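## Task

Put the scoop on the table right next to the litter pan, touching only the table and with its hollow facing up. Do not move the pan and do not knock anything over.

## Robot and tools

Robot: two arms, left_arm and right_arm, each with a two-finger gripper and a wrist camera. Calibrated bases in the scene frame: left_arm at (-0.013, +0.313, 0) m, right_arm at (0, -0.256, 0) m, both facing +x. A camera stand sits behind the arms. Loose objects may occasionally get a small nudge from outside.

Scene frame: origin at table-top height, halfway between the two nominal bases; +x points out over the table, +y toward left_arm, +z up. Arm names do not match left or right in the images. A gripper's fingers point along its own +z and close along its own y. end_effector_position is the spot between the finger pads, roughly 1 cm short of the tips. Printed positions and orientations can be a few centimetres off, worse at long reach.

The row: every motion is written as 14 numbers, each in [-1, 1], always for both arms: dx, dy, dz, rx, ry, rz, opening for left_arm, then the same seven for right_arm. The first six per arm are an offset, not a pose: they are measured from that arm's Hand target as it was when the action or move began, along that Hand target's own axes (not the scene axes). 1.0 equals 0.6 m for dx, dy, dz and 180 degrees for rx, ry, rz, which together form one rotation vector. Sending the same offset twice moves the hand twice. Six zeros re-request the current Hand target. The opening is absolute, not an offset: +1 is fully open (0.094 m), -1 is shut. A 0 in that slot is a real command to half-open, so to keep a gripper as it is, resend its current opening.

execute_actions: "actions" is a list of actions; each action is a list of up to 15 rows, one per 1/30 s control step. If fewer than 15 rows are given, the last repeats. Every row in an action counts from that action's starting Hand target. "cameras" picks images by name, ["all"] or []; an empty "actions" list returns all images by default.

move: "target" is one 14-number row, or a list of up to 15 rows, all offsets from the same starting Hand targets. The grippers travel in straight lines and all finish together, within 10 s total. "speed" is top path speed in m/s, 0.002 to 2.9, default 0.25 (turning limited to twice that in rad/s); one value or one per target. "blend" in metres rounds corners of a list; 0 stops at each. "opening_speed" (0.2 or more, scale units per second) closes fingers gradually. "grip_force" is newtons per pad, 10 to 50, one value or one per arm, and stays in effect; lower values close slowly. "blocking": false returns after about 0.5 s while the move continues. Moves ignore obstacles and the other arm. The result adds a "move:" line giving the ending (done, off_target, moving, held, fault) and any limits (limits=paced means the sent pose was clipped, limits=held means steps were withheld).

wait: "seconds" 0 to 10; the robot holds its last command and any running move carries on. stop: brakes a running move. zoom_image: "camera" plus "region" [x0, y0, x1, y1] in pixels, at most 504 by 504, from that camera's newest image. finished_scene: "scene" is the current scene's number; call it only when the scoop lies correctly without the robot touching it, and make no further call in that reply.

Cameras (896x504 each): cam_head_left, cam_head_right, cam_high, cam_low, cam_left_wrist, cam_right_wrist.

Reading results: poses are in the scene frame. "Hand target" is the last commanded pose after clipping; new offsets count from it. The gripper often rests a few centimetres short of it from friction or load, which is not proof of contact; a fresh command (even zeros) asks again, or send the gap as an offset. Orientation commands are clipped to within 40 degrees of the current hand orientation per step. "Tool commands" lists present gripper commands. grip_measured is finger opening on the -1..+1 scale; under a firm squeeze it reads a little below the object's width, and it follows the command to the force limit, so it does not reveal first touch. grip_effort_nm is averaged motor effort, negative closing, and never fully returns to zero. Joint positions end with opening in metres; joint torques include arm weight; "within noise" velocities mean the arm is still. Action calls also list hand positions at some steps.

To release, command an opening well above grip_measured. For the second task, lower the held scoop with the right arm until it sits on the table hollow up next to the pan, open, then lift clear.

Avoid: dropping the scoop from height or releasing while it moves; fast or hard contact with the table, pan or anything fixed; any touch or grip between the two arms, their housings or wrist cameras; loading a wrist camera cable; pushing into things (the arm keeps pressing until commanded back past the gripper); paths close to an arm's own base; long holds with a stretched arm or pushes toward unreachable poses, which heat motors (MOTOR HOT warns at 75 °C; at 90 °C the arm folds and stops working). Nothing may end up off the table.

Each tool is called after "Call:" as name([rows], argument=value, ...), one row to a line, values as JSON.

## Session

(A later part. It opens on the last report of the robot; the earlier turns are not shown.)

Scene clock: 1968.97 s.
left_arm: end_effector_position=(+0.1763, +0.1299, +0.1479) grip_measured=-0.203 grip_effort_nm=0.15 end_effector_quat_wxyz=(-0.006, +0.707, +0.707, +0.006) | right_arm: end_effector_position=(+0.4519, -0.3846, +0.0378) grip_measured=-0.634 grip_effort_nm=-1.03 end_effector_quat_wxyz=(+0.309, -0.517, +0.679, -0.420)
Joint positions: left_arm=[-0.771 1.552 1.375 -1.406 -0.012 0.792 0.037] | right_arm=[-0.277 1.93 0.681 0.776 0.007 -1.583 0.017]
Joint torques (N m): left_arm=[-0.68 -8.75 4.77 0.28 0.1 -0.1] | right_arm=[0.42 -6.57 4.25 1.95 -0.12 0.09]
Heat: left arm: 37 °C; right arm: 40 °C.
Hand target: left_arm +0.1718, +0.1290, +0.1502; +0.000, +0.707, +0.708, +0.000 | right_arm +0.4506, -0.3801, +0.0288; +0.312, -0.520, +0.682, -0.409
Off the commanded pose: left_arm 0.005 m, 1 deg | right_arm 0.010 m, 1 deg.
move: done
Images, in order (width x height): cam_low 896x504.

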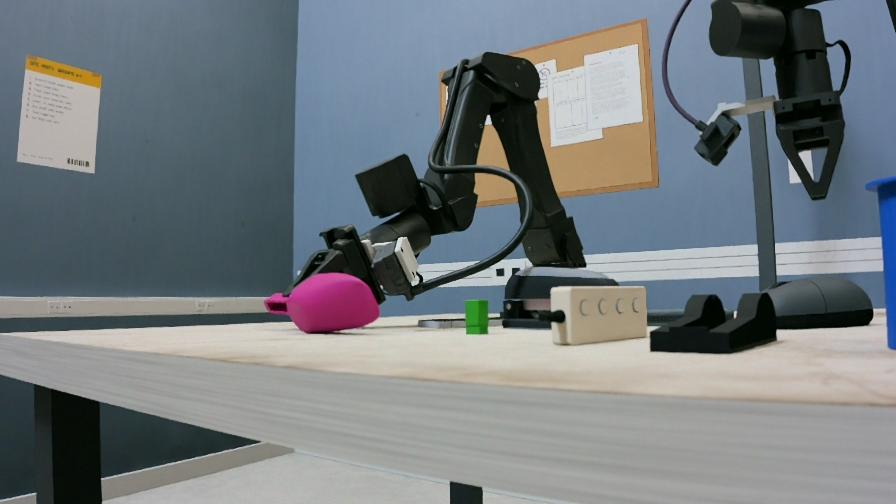

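Call:
move(target=[0,0,0,0,0,0,-0.2,0,0,0,0,0,0,-0.52], speed=0.03, opening_speed=0.5, cameras=["cam_low", "cam_right_wrist"])

Call:
zoom_image(camera="cam_low", region=[240, 240, 460, 360])

Scene clock: 1974.50 s.
left_arm: end_effector_position=(+0.1763, +0.1299, +0.1479) grip_measured=-0.203 grip_effort_nm=0.15 end_effector_quat_wxyz=(-0.006, +0.707, +0.707, +0.006) | right_arm: end_effector_position=(+0.4507, -0.3843, +0.0364) grip_measured=-0.522 grip_effort_nm=0.11 end_effector_quat_wxyz=(+0.308, -0.518, +0.680, -0.419)
Joint positions: left_arm=[-0.771 1.552 1.375 -1.406 -0.012 0.792 0.037] | right_arm=[-0.277 1.93 0.677 0.776 0.007 -1.583 0.022]
Joint torques (N m): left_arm=[-0.62 -8.77 4.82 0.28 0.11 -0.07] | right_arm=[0.39 -6.54 4.53 1.94 -0.12 0.08]
Heat: left arm: 37 °C; right arm: 40 °C.
Hand target: left_arm +0.1718, +0.1290, +0.1502; +0.000, +0.707, +0.708, +0.000 | right_arm +0.4506, -0.3800, +0.0287; +0.312, -0.520, +0.682, -0.409
Off the commanded pose: left_arm 0.005 m, 1 deg | right_arm 0.009 m, 1 deg.
move: done
Images, in order (width x height): cam_low 896x504, cam_right_wrist 896x504.

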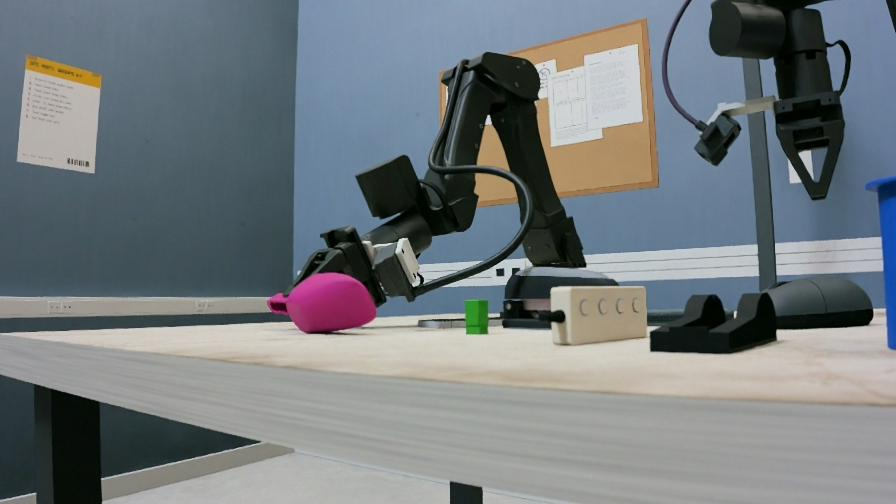

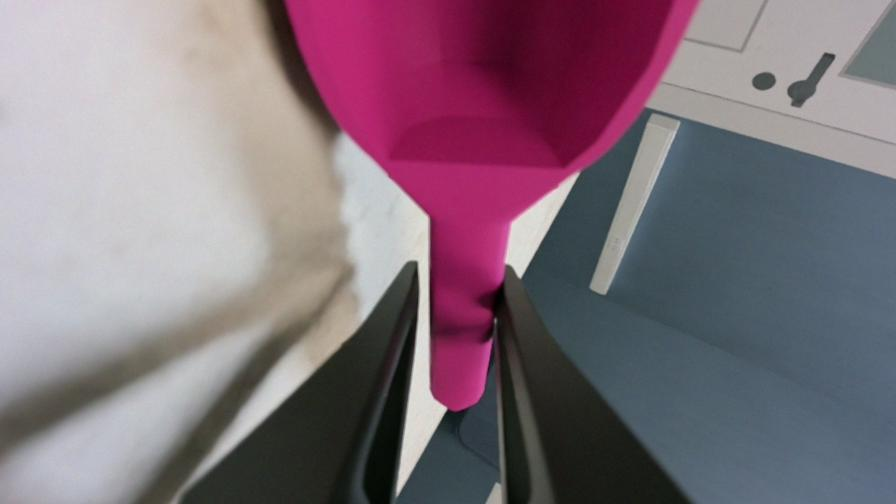

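Scaled by 2.291.

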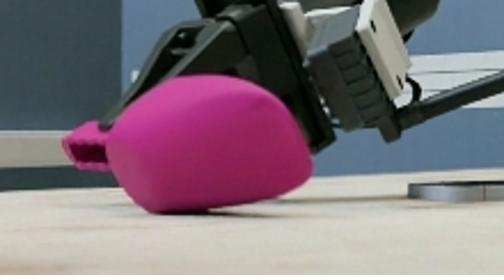

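Call:
move([
  [0,0,0,0,0,0,-0.2,0,0,-0.09,0,0,0,-0.52],
  [0,0,0,0,0,0,-0.2,0,-0.15,-0.17,0,0,0,-0.52],
], speed=[0.05,0.15], blend=[0.02,0], cameras=["cam_low", "cam_high"])

Call:
zoom_image(camera="cam_low", region=[240, 240, 460, 360])

Call:
zoom_image(camera="cam_high", region=[420, 400, 540, 504])

Scene clock: 1982.80 s.
left_arm: end_effector_position=(+0.1763, +0.1299, +0.1479) grip_measured=-0.203 grip_effort_nm=0.14 end_effector_quat_wxyz=(-0.006, +0.707, +0.707, +0.006) | right_arm: end_effector_position=(+0.3977, -0.3692, +0.1339) grip_measured=-0.522 grip_effort_nm=0.07 end_effector_quat_wxyz=(+0.291, -0.528, +0.693, -0.396)
Joint positions: left_arm=[-0.771 1.552 1.375 -1.406 -0.012 0.792 0.037] | right_arm=[-0.277 1.399 0.684 0.171 0.007 -1.583 0.022]
Joint torques (N m): left_arm=[-0.69 -8.66 4.74 0.28 0.1 -0.1] | right_arm=[0.25 -7.57 8.91 1.82 -0.15 0.07]
Heat: left arm: 37 °C; right arm: 40 °C.
Hand target: left_arm +0.1718, +0.1290, +0.1502; +0.000, +0.707, +0.708, +0.000 | right_arm +0.4046, -0.3675, +0.1561; +0.312, -0.520, +0.682, -0.409
Off the commanded pose: left_arm 0.005 m, 1 deg | right_arm 0.023 m, 3 deg.
move: off_target (right_arm)
Images, in order (width x height): cam_high 896x504, cam_low 896x504.

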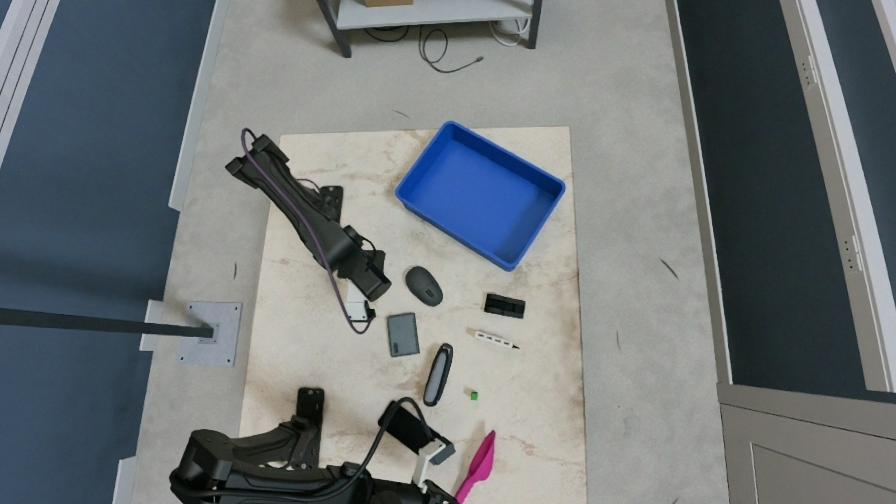

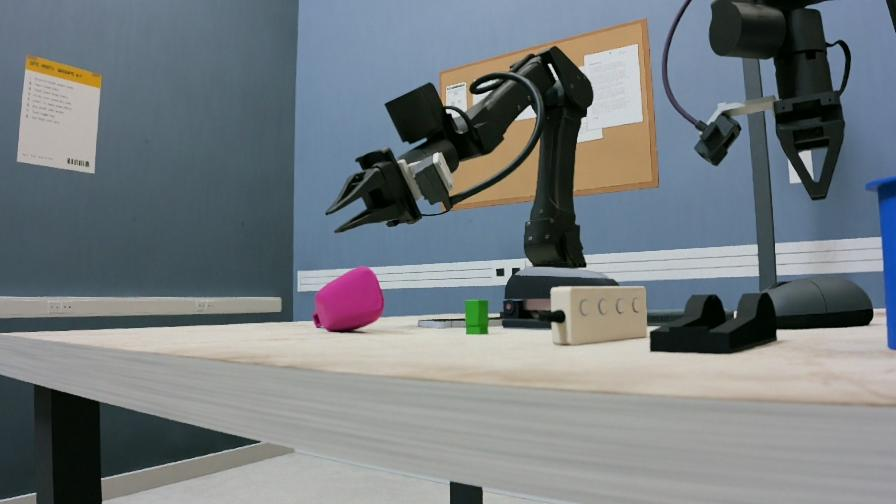

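Scaled by 2.291.

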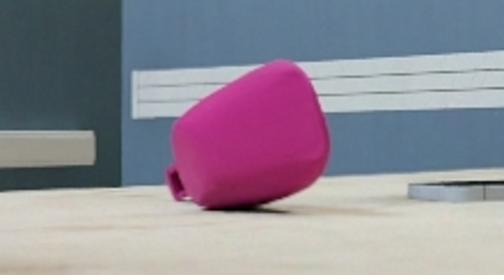

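Scaled by 4.200.

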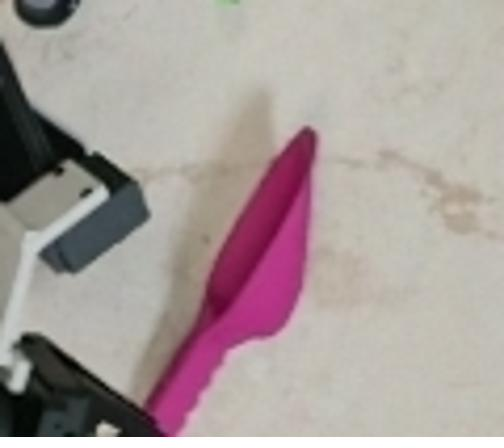

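Call:
move(target=[0,0,0,0,0,0,-0.2,0.017,0.0481,0.0376,-0.344,0.0198,0.033,0.3], speed=0.25, cameras=["cam_high", "cam_right_wrist"])

Scene clock: 2018.83 s.
left_arm: end_effector_position=(+0.1763, +0.1299, +0.1479) grip_measured=-0.203 grip_effort_nm=0.14 end_effector_quat_wxyz=(-0.006, +0.707, +0.707, +0.006) | right_arm: end_effector_position=(+0.4052, -0.3776, +0.1208) grip_measured=+0.298 grip_effort_nm=0.11 end_effector_quat_wxyz=(-0.005, -0.565, +0.825, -0.007)
Joint positions: left_arm=[-0.771 1.552 1.375 -1.406 -0.012 0.792 0.037] | right_arm=[-0.288 2.189 2.098 -1.476 0.016 -1.49 0.061]
Joint torques (N m): left_arm=[-0.64 -8.7 4.77 0.28 0.1 -0.08] | right_arm=[-0.76 -9.58 8.34 0.18 -0.17 0.03]
Heat: left arm: 37 °C; right arm: 41 °C.
Hand target: left_arm +0.1718, +0.1290, +0.1502; +0.000, +0.707, +0.708, +0.000 | right_arm +0.4080, -0.3789, +0.1200; +0.000, -0.560, +0.829, +0.001
Off the commanded pose: left_arm 0.005 m, 1 deg | right_arm 0.003 m, 1 deg.
move: done
Images, in order (width x height): cam_high 896x504, cam_right_wrist 896x504.

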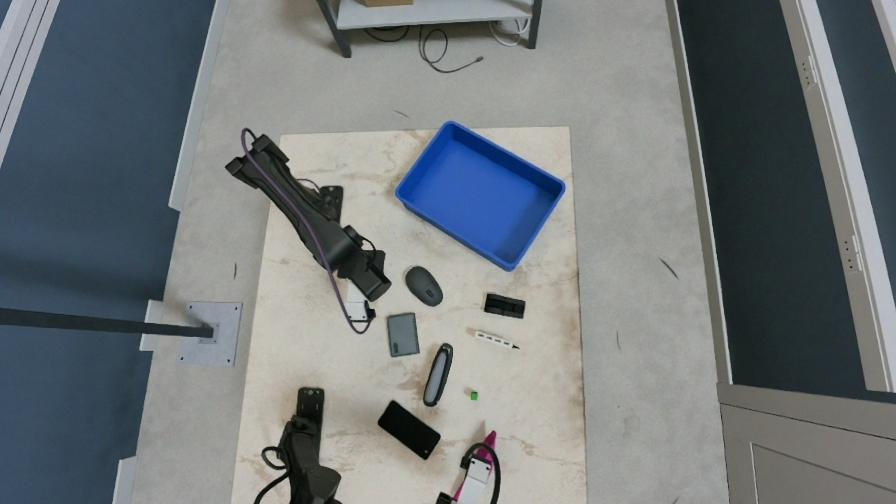

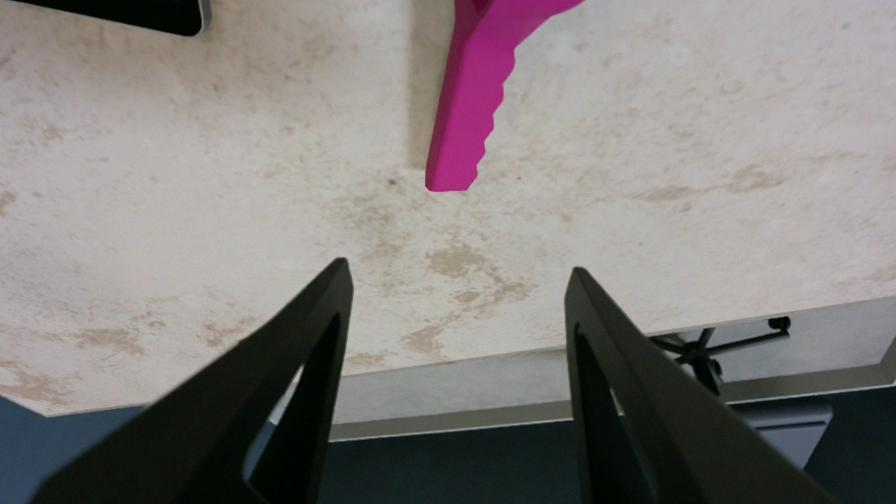

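Call:
move([
  [0,0,0,0,0,0,-0.2,-0.0155,-0.0054,0.05,0,0,0.0483,0.3],
  [0,0,0,0,0,0,-0.2,-0.0155,-0.0054,0.1633,0,0,0.0483,0.3],
], speed=[0.15,0.06], cameras=["cam_right_wrist", "cam_low"])

Scene clock: 2035.23 s.
left_arm: end_effector_position=(+0.1763, +0.1299, +0.1479) grip_measured=-0.203 grip_effort_nm=0.14 end_effector_quat_wxyz=(-0.006, +0.707, +0.707, +0.006) | right_arm: end_effector_position=(+0.4114, -0.3776, +0.0293) grip_measured=+0.298 grip_effort_nm=0.11 end_effector_quat_wxyz=(-0.004, -0.494, +0.869, -0.008)
Joint positions: left_arm=[-0.771 1.552 1.375 -1.406 -0.012 0.792 0.037] | right_arm=[-0.284 2.224 1.791 -1.131 0.016 -1.317 0.061]
Joint torques (N m): left_arm=[-0.66 -8.76 4.77 0.28 0.11 -0.09] | right_arm=[0.9 -10.06 5.83 0.41 -0.15 0.04]
Heat: left arm: 37 °C; right arm: 41 °C.
Hand target: left_arm +0.1718, +0.1290, +0.1502; +0.000, +0.707, +0.708, +0.000 | right_arm +0.4144, -0.3715, +0.0221; +0.000, -0.495, +0.869, +0.000
Off the commanded pose: left_arm 0.005 m, 1 deg | right_arm 0.010 m, 1 deg.
move: done
Images, in order (width x height): cam_low 896x504, cam_right_wrist 896x504.

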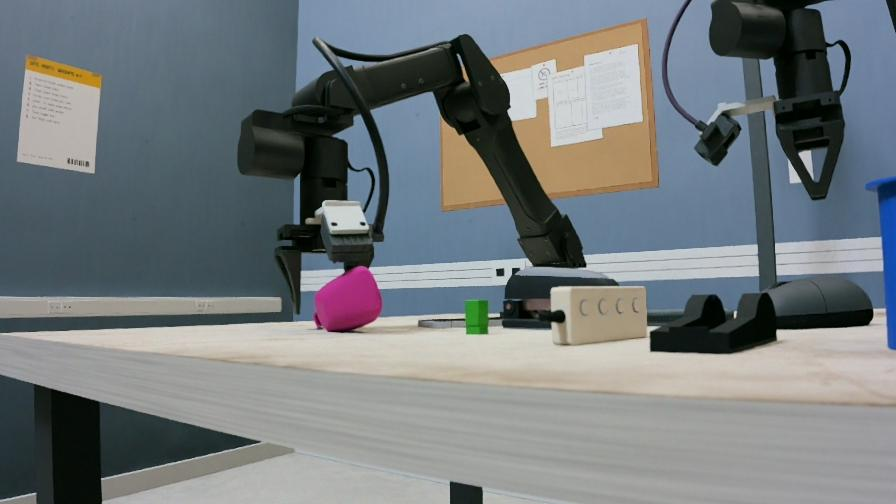

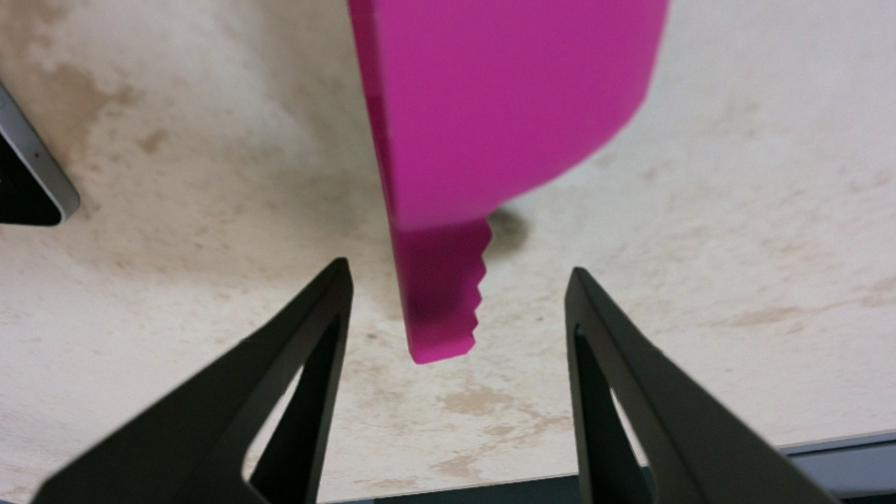

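Call:
move([
  [0,0,0,0,0,0,-0.2,0,0,0,0,0,0,-0.75],
  [0,0,0,0,0,0,-0.2,0,0,-0.16,0,0,0,-0.75],
], speed=[0.1,0.12], opening_speed=0.6, cameras=["cam_right_wrist", "cam_low"])

Scene clock: 2044.63 s.
left_arm: end_effector_position=(+0.1763, +0.1299, +0.1479) grip_measured=-0.203 grip_effort_nm=0.14 end_effector_quat_wxyz=(-0.006, +0.707, +0.707, +0.006) | right_arm: end_effector_position=(+0.4092, -0.3770, +0.1136) grip_measured=-0.532 grip_effort_nm=-1.03 end_effector_quat_wxyz=(-0.010, -0.494, +0.870, -0.001)
Joint positions: left_arm=[-0.771 1.552 1.375 -1.406 -0.012 0.792 0.037] | right_arm=[-0.284 2.224 2.127 -1.485 0.016 -1.317 0.022]
Joint torques (N m): left_arm=[-0.65 -8.7 4.7 0.29 0.1 -0.09] | right_arm=[0.87 -11.02 8.17 0.18 -0.17 0.04]
Heat: left arm: 37 °C; right arm: 40 °C.
Hand target: left_arm +0.1718, +0.1290, +0.1502; +0.000, +0.707, +0.708, +0.000 | right_arm +0.4145, -0.3716, +0.1181; +0.000, -0.495, +0.869, +0.000
Off the commanded pose: left_arm 0.005 m, 1 deg | right_arm 0.009 m, 1 deg.
move: done
Images, in order (width x height): cam_low 896x504, cam_right_wrist 896x504.

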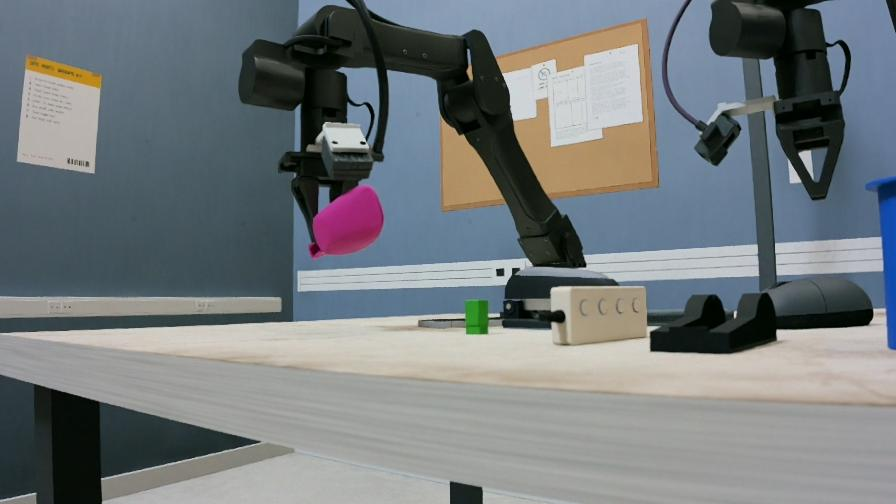

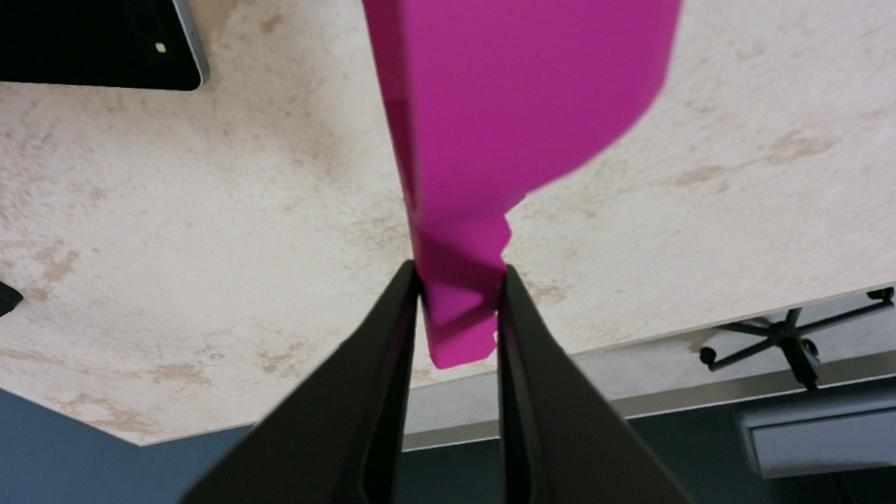

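Call:
move(target=[0,0,0,0,0,0,-0.2,-0.0096,-0.0437,0.0133,0.3424,-0.0457,-0.076,-0.75], speed=0.25, cameras=["cam_high", "cam_low"])

Call:
zoom_image(camera="cam_low", region=[200, 160, 540, 360])

Scene clock: 2064.83 s.
left_arm: end_effector_position=(+0.1763, +0.1299, +0.1479) grip_measured=-0.203 grip_effort_nm=0.14 end_effector_quat_wxyz=(-0.006, +0.707, +0.707, +0.006) | right_arm: end_effector_position=(+0.4339, -0.3779, +0.0974) grip_measured=-0.532 grip_effort_nm=-1.03 end_effector_quat_wxyz=(+0.293, -0.529, +0.690, -0.398)
Joint positions: left_arm=[-0.771 1.552 1.375 -1.406 -0.012 0.792 0.037] | right_arm=[-0.274 1.638 0.729 0.372 0.007 -1.586 0.022]
Joint torques (N m): left_arm=[-0.68 -8.72 4.72 0.28 0.1 -0.09] | right_arm=[-0.77 -7.5 6.6 2.16 -0.2 0.06]
Heat: left arm: 37 °C; right arm: 41 °C.
Hand target: left_arm +0.1718, +0.1290, +0.1502; +0.000, +0.707, +0.708, +0.000 | right_arm +0.4400, -0.3799, +0.1100; +0.312, -0.519, +0.682, -0.409
Off the commanded pose: left_arm 0.005 m, 1 deg | right_arm 0.014 m, 3 deg.
move: off_target (right_arm)
Images, in order (width x height): cam_high 896x504, cam_low 896x504.

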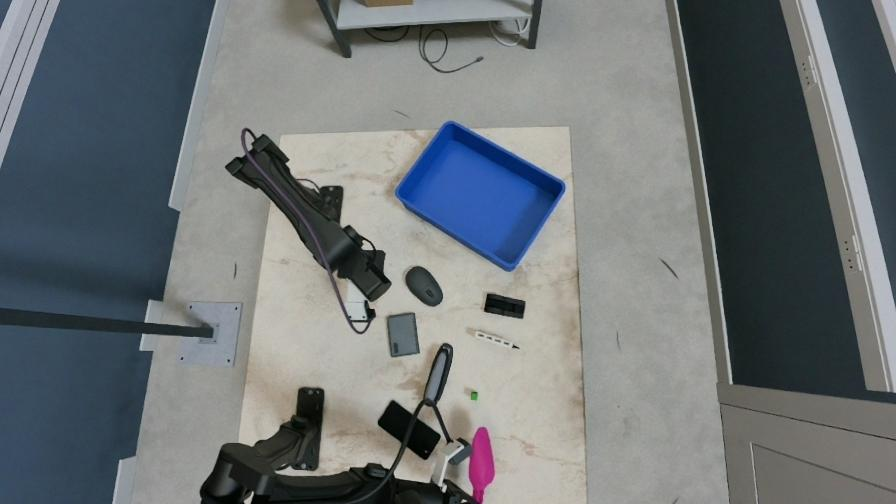

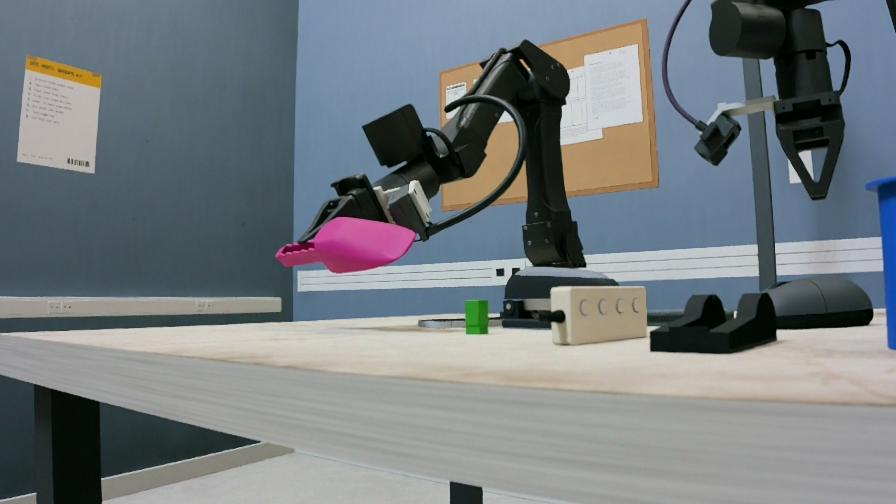

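Scaled by 1.482.

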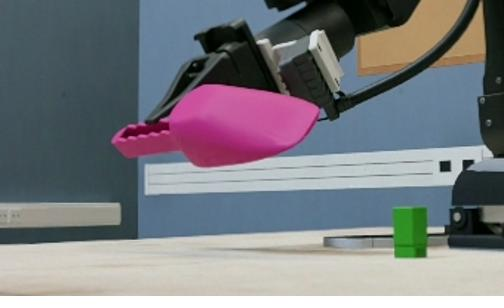

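Call:
move(target=[0,0,0,0,0,0,-0.2,0,0.0735,0.0393,0,0,0,-0.75], speed=0.08, cameras=["cam_low"])

Call:
zoom_image(camera="cam_low", region=[200, 180, 540, 380])

Scene clock: 2078.00 s.
left_arm: end_effector_position=(+0.1763, +0.1299, +0.1479) grip_measured=-0.203 grip_effort_nm=0.14 end_effector_quat_wxyz=(-0.006, +0.707, +0.707, +0.006) | right_arm: end_effector_position=(+0.4358, -0.3785, +0.0570) grip_measured=-0.532 grip_effort_nm=-1.03 end_effector_quat_wxyz=(+0.299, -0.526, +0.685, -0.406)
Joint positions: left_arm=[-0.771 1.552 1.375 -1.406 -0.012 0.792 0.037] | right_arm=[-0.274 1.785 0.655 0.615 0.007 -1.587 0.022]
Joint torques (N m): left_arm=[-0.68 -8.76 4.78 0.29 0.09 -0.09] | right_arm=[-0.76 -6.34 5.45 2.18 -0.18 0.08]
Heat: left arm: 37 °C; right arm: 41 °C.
Hand target: left_arm +0.1718, +0.1290, +0.1502; +0.000, +0.707, +0.708, +0.000 | right_arm +0.4400, -0.3800, +0.0601; +0.312, -0.519, +0.682, -0.409
Off the commanded pose: left_arm 0.005 m, 1 deg | right_arm 0.005 m, 2 deg.
move: done
Images, in order (width x height): cam_low 896x504.

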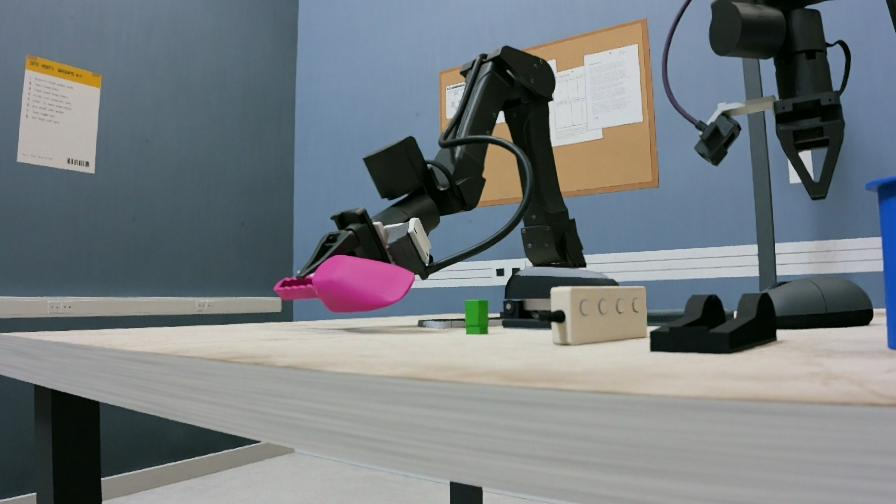

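Scaled by 1.482.

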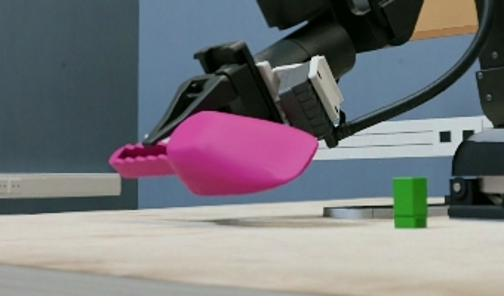

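Call:
execute_actions(actions=[], cameras=["cam_high", "cam_low"])

Scene clock: 2116.70 s.
left_arm: end_effector_position=(+0.1763, +0.1299, +0.1479) grip_measured=-0.203 grip_effort_nm=0.14 end_effector_quat_wxyz=(-0.006, +0.707, +0.707, +0.006) | right_arm: end_effector_position=(+0.4358, -0.3785, +0.0571) grip_measured=-0.532 grip_effort_nm=-1.03 end_effector_quat_wxyz=(+0.299, -0.526, +0.685, -0.406)
Joint positions: left_arm=[-0.771 1.552 1.375 -1.406 -0.012 0.792 0.037] | right_arm=[-0.274 1.785 0.655 0.616 0.007 -1.587 0.022]
Joint velocities: within noise
Joint torques (N m): left_arm=[-0.7 -8.7 4.74 0.3 0.11 -0.1] | right_arm=[-0.76 -6.41 5.49 2.19 -0.2 0.09]
Heat: left arm: 36 °C; right arm: 41 °C.
Hand target: left_arm +0.1718, +0.1290, +0.1502; +0.000, +0.707, +0.708, +0.000 | right_arm +0.4400, -0.3800, +0.0601; +0.312, -0.519, +0.682, -0.409
Tool commands: left_gripper/opening=-0.2 right_gripper/opening=-0.75
Off the commanded pose: left_arm 0.005 m, 1 deg | right_arm 0.005 m, 2 deg.
Images, in order (width x height): cam_high 896x504, cam_low 896x504.

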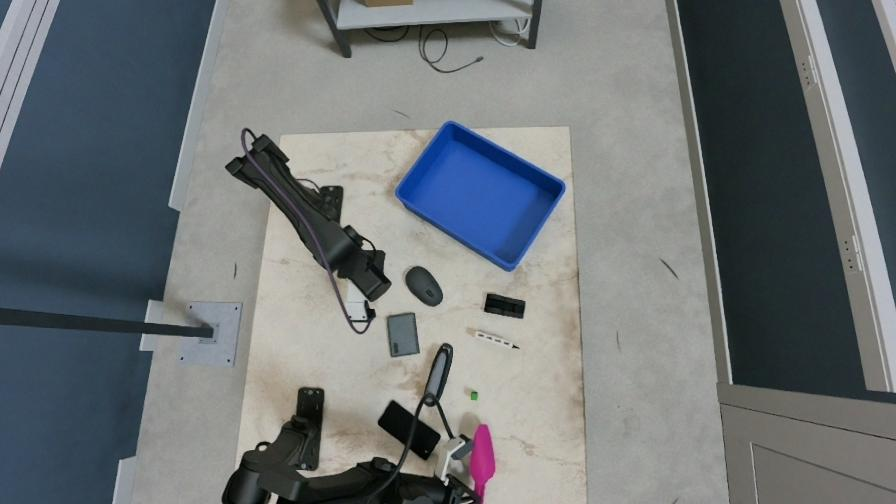

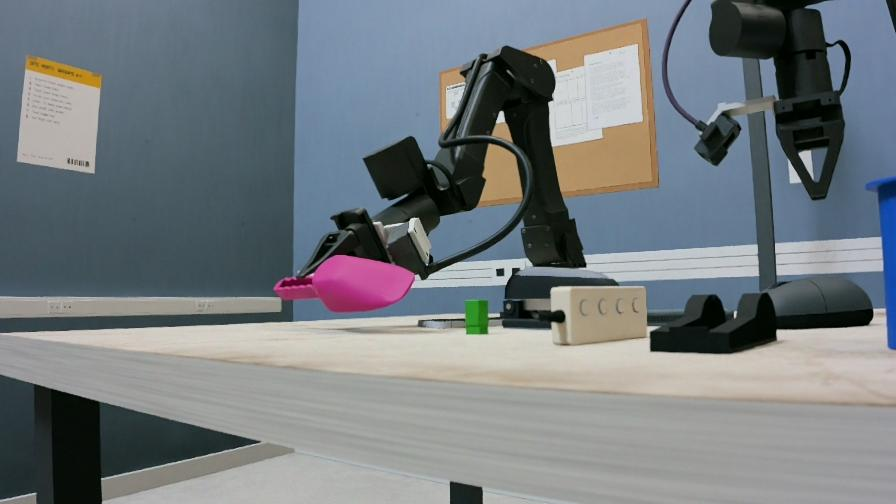

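Call:
move(target=[0,0,0,0,0,0,-0.2, 0,0.0294,0.0157,0,0,0,-0.75], speed=0.05, cameras=["cam_low"])

Scene clock: 2135.23 s.
left_arm: end_effector_position=(+0.1763, +0.1299, +0.1479) grip_measured=-0.203 grip_effort_nm=0.14 end_effector_quat_wxyz=(-0.006, +0.707, +0.707, +0.006) | right_arm: end_effector_position=(+0.4373, -0.3787, +0.0390) grip_measured=-0.532 grip_effort_nm=-1.03 end_effector_quat_wxyz=(+0.300, -0.525, +0.684, -0.407)
Joint positions: left_arm=[-0.771 1.552 1.375 -1.406 -0.012 0.792 0.037] | right_arm=[-0.274 1.863 0.639 0.714 0.006 -1.587 0.022]
Joint torques (N m): left_arm=[-0.68 -8.75 4.7 0.29 0.1 -0.08] | right_arm=[-0.73 -6.48 4.81 2.18 -0.18 0.07]
Heat: left arm: 36 °C; right arm: 41 °C.
Hand target: left_arm +0.1718, +0.1290, +0.1502; +0.000, +0.707, +0.708, +0.000 | right_arm +0.4401, -0.3799, +0.0401; +0.312, -0.519, +0.682, -0.409
Off the commanded pose: left_arm 0.005 m, 1 deg | right_arm 0.003 m, 2 deg.
move: done
Images, in order (width x height): cam_low 896x504.

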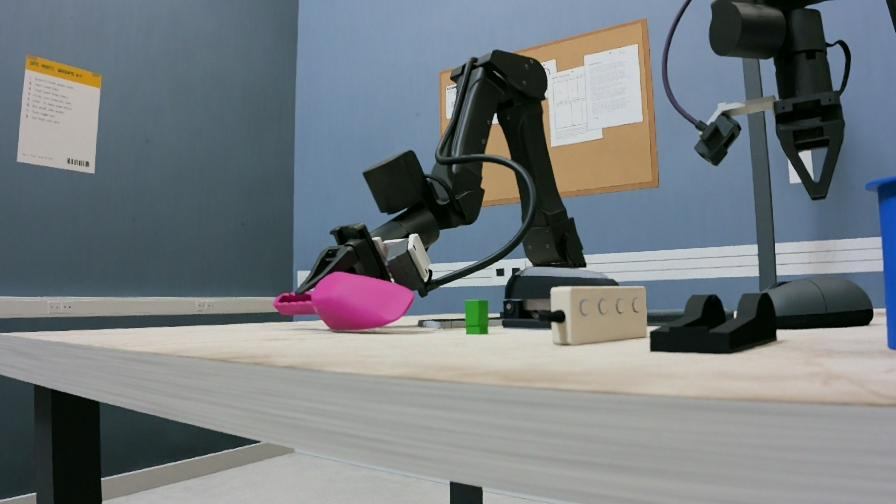

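Call:
move(target=[0,0,0,0,0,0,-0.2, 0,0.0132,0.0071,0,0,0,-0.75], speed=0.03, cameras=["cam_low"])

Call:
zoom_image(camera="cam_low", region=[240, 220, 500, 366])

Scene clock: 2139.53 s.
left_arm: end_effector_position=(+0.1763, +0.1299, +0.1479) grip_measured=-0.203 grip_effort_nm=0.14 end_effector_quat_wxyz=(-0.006, +0.707, +0.707, +0.006) | right_arm: end_effector_position=(+0.4406, -0.3793, +0.0347) grip_measured=-0.532 grip_effort_nm=-1.03 end_effector_quat_wxyz=(+0.305, -0.523, +0.681, -0.412)
Joint positions: left_arm=[-0.771 1.552 1.375 -1.406 -0.012 0.792 0.037] | right_arm=[-0.274 1.899 0.639 0.767 0.004 -1.587 0.022]
Joint torques (N m): left_arm=[-0.62 -8.75 4.7 0.31 0.09 -0.1] | right_arm=[-0.77 -6.53 4.18 2.13 -0.17 0.09]
Heat: left arm: 36 °C; right arm: 41 °C.
Hand target: left_arm +0.1718, +0.1290, +0.1502; +0.000, +0.707, +0.708, +0.000 | right_arm +0.4401, -0.3800, +0.0311; +0.312, -0.519, +0.682, -0.410
Off the commanded pose: left_arm 0.005 m, 1 deg | right_arm 0.004 m, 1 deg.
move: done
Images, in order (width x height): cam_low 896x504.

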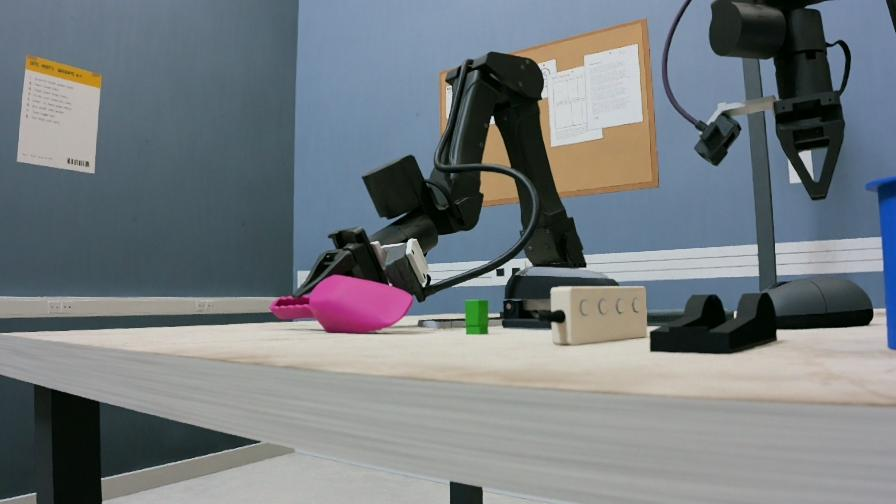

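Scaled by 1.938.

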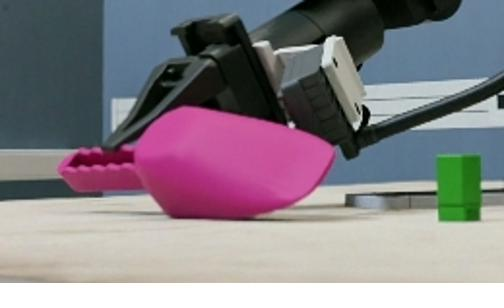

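Call:
move(target=[0,0,0,0,0,0,-0.2, 0,0,0,0,0,0,-0.3], speed=0.03, opening_speed=0.3, cameras=["cam_low"])

Call:
zoom_image(camera="cam_low", region=[240, 220, 500, 366])

Scene clock: 2147.47 s.
left_arm: end_effector_position=(+0.1763, +0.1299, +0.1479) grip_measured=-0.203 grip_effort_nm=0.15 end_effector_quat_wxyz=(-0.006, +0.707, +0.707, +0.006) | right_arm: end_effector_position=(+0.4397, -0.3789, +0.0341) grip_measured=-0.302 grip_effort_nm=0.11 end_effector_quat_wxyz=(+0.305, -0.523, +0.681, -0.412)
Joint positions: left_arm=[-0.771 1.552 1.375 -1.406 -0.012 0.792 0.037] | right_arm=[-0.274 1.899 0.634 0.772 0.003 -1.587 0.033]
Joint torques (N m): left_arm=[-0.66 -8.69 4.78 0.29 0.08 -0.1] | right_arm=[-0.76 -6.46 4.53 2.05 -0.14 0.09]
Heat: left arm: 36 °C; right arm: 42 °C.
Hand target: left_arm +0.1718, +0.1290, +0.1502; +0.000, +0.707, +0.708, +0.000 | right_arm +0.4401, -0.3800, +0.0311; +0.312, -0.519, +0.682, -0.409
Off the commanded pose: left_arm 0.005 m, 1 deg | right_arm 0.003 m, 1 deg.
move: done
Images, in order (width x height): cam_low 896x504.

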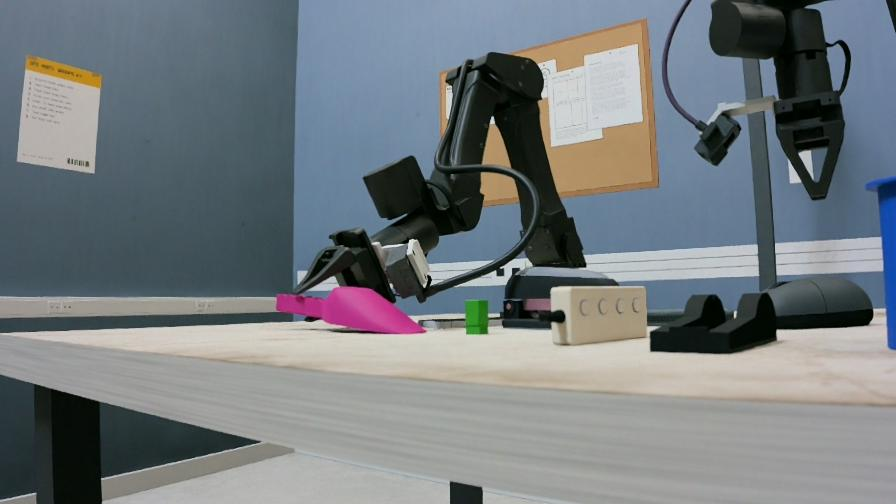

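Scaled by 1.938.

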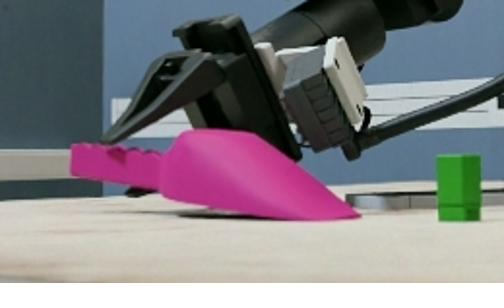

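Call:
move([
  [0,0,0,0,0,0,-0.2, 0,0.0471,-0.0883,0,0,0,-0.3],
  [0,0,0,0,0,0,-0.2, 0,-0.0705,-0.1511,0,0,0,-0.3],
], speed=[0.05,0.2], blend=0.01, cameras=["cam_low","cam_high"])

Call:
zoom_image(camera="cam_low", region=[240, 220, 500, 366])

Scene clock: 2157.63 s.
left_arm: end_effector_position=(+0.1763, +0.1299, +0.1479) grip_measured=-0.203 grip_effort_nm=0.14 end_effector_quat_wxyz=(-0.006, +0.707, +0.707, +0.006) | right_arm: end_effector_position=(+0.3752, -0.3617, +0.0943) grip_measured=-0.302 grip_effort_nm=0.11 end_effector_quat_wxyz=(+0.295, -0.529, +0.689, -0.399)
Joint positions: left_arm=[-0.771 1.552 1.375 -1.406 -0.012 0.792 0.037] | right_arm=[-0.277 1.408 0.493 0.383 0.002 -1.587 0.033]
Joint torques (N m): left_arm=[-0.72 -8.75 4.7 0.3 0.1 -0.08] | right_arm=[-0.87 -6.41 8.03 1.8 -0.18 0.08]
Heat: left arm: 36 °C; right arm: 41 °C.
Hand target: left_arm +0.1718, +0.1290, +0.1502; +0.000, +0.707, +0.708, +0.000 | right_arm +0.3821, -0.3639, +0.1109; +0.312, -0.519, +0.682, -0.409
Off the commanded pose: left_arm 0.005 m, 1 deg | right_arm 0.018 m, 3 deg.
move: off_target (right_arm)
Images, in order (width x height): cam_high 896x504, cam_low 896x504.

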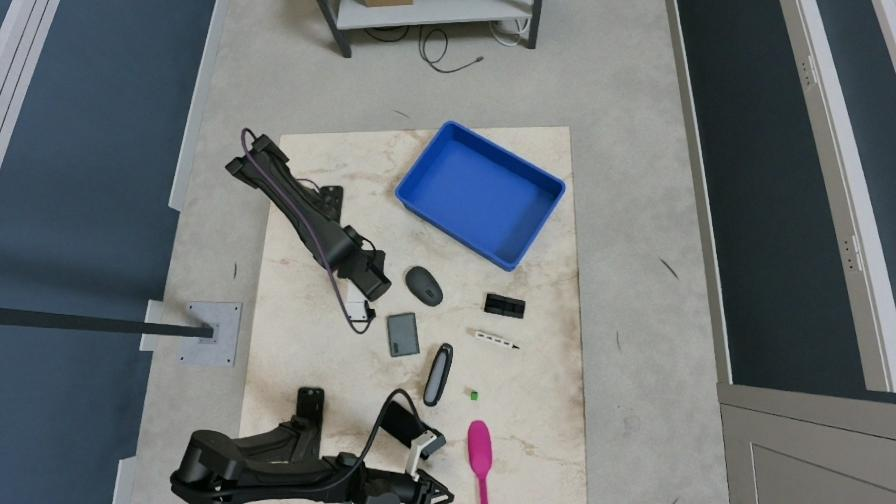

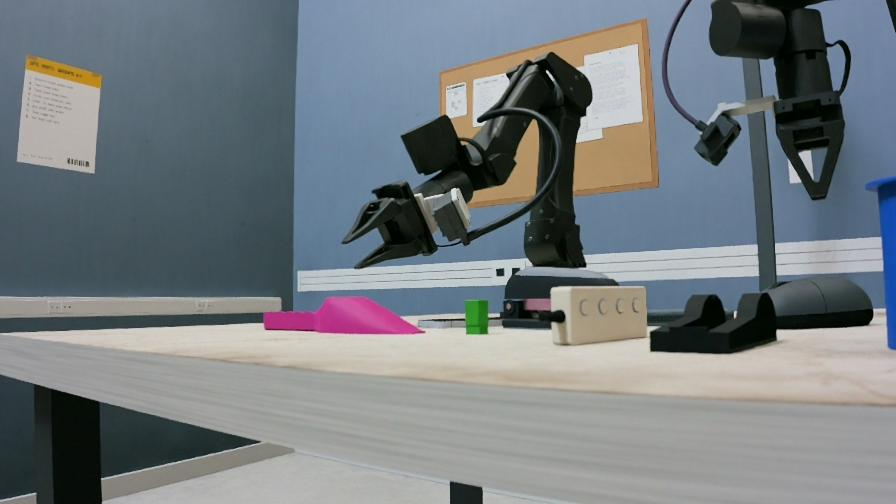

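Scaled by 1.938.

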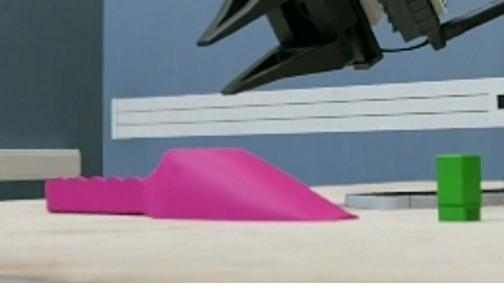

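Call:
move(target=[0,0,0,0,0,0,-0.2, -0.0066,-0.0430,0.1191,-0.3413,-0.0520,-0.0873,0.3], speed=0.2, cameras=["cam_right_wrist","cam_high"])

Scene clock: 2180.57 s.
left_arm: end_effector_position=(+0.1763, +0.1299, +0.1479) grip_measured=-0.203 grip_effort_nm=0.14 end_effector_quat_wxyz=(-0.006, +0.707, +0.707, +0.006) | right_arm: end_effector_position=(+0.4537, -0.3843, +0.1027) grip_measured=+0.298 grip_effort_nm=0.11 end_effector_quat_wxyz=(-0.004, +0.713, -0.701, +0.014)
Joint positions: left_arm=[-0.771 1.552 1.375 -1.406 -0.012 0.792 0.037] | right_arm=[-0.276 2.434 2.445 -1.554 0.007 -1.865 0.061]
Joint torques (N m): left_arm=[-0.69 -8.8 4.72 0.27 0.1 -0.1] | right_arm=[0.72 -10.99 8.13 0.15 -0.04 -0.13]
Heat: left arm: 36 °C; right arm: 42 °C.
Hand target: left_arm +0.1718, +0.1290, +0.1502; +0.000, +0.707, +0.708, +0.000 | right_arm +0.4556, -0.3803, +0.1002; +0.000, +0.719, -0.695, +0.000
Off the commanded pose: left_arm 0.005 m, 1 deg | right_arm 0.005 m, 2 deg.
joint sent to its limit (right arm) — joint 4 (wrist pitch), lower limit. The joint targets still meet the commanded pose.
move: done
Images, in order (width x height): cam_high 896x504, cam_right_wrist 896x504.

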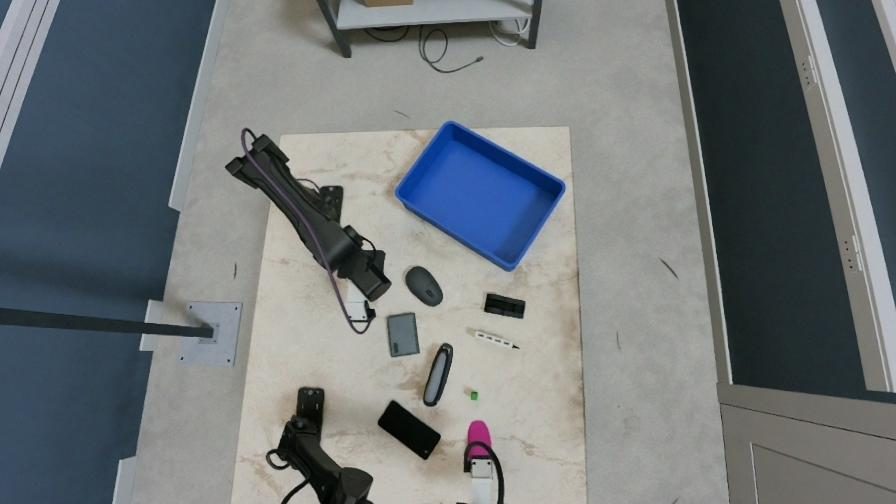

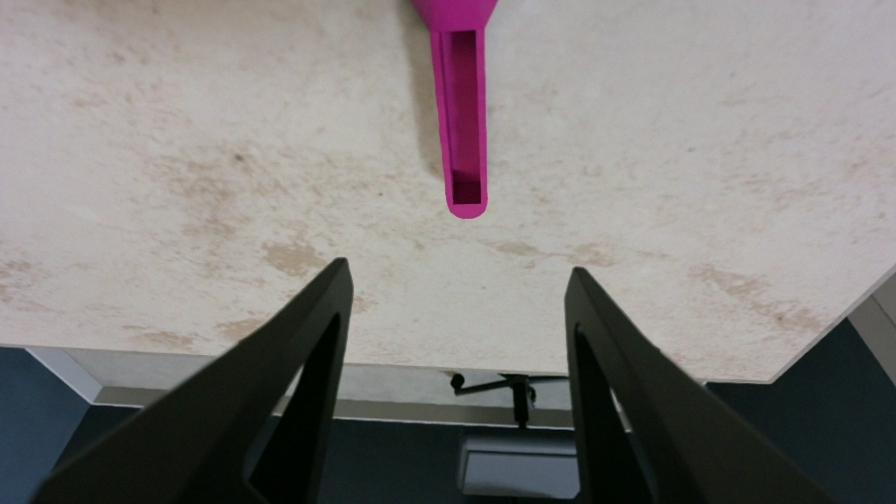

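Call:
move(target=[0,0,0,0,0,0,-0.2, -0.003,-0.002,0.1467,0,0,-0.0056,0.3], speed=0.15, cameras=["cam_right_wrist","cam_low"])

Scene clock: 2202.97 s.
left_arm: end_effector_position=(+0.1763, +0.1299, +0.1479) grip_measured=-0.203 grip_effort_nm=0.14 end_effector_quat_wxyz=(-0.006, +0.707, +0.707, +0.006) | right_arm: end_effector_position=(+0.4558, -0.3828, +0.0167) grip_measured=+0.298 grip_effort_nm=0.10 end_effector_quat_wxyz=(+0.001, +0.720, -0.694, +0.005)
Joint positions: left_arm=[-0.771 1.552 1.375 -1.406 -0.012 0.792 0.037] | right_arm=[-0.271 2.434 2.102 -1.232 0.007 -1.878 0.061]
Joint torques (N m): left_arm=[-0.73 -8.77 4.78 0.27 0.11 -0.08] | right_arm=[0.7 -12.21 5.9 0.33 -0.06 -0.12]
Heat: left arm: 36 °C; right arm: 41 °C.
Hand target: left_arm +0.1718, +0.1290, +0.1502; +0.000, +0.707, +0.708, +0.000 | right_arm +0.4568, -0.3783, +0.0122; +0.000, +0.725, -0.688, +0.000
Off the commanded pose: left_arm 0.005 m, 1 deg | right_arm 0.006 m, 1 deg.
move: done
Images, in order (width x height): cam_low 896x504, cam_right_wrist 896x504.

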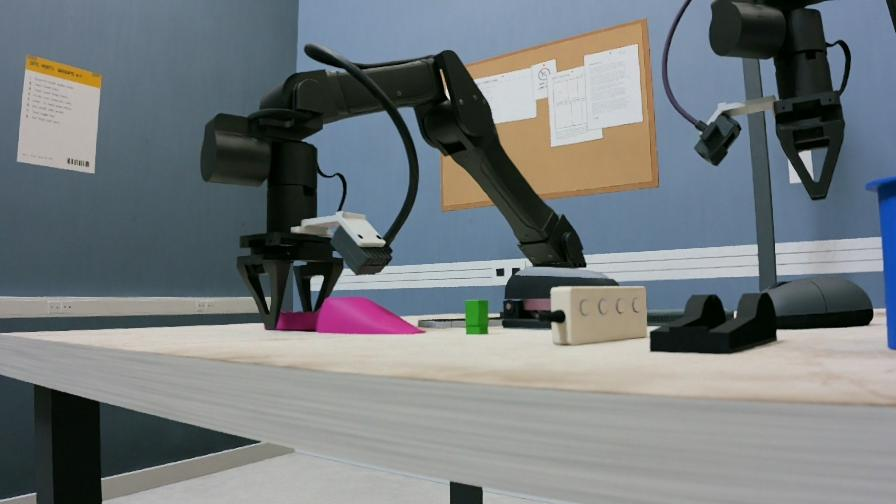

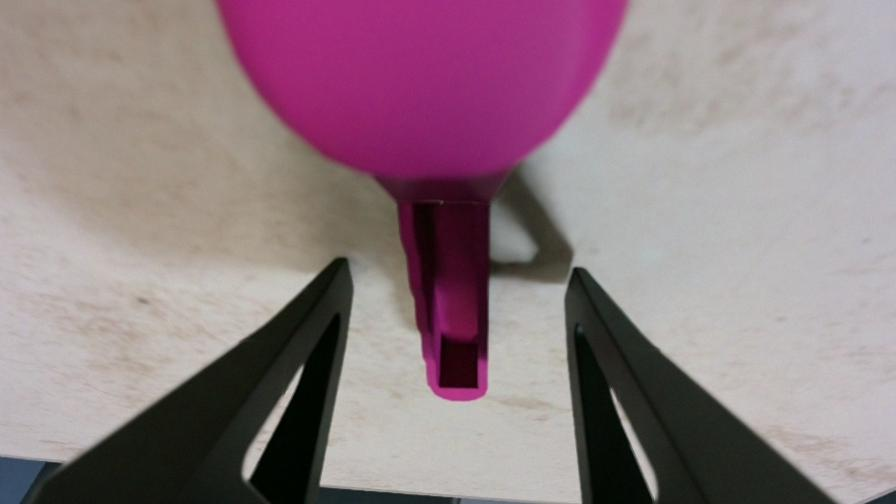

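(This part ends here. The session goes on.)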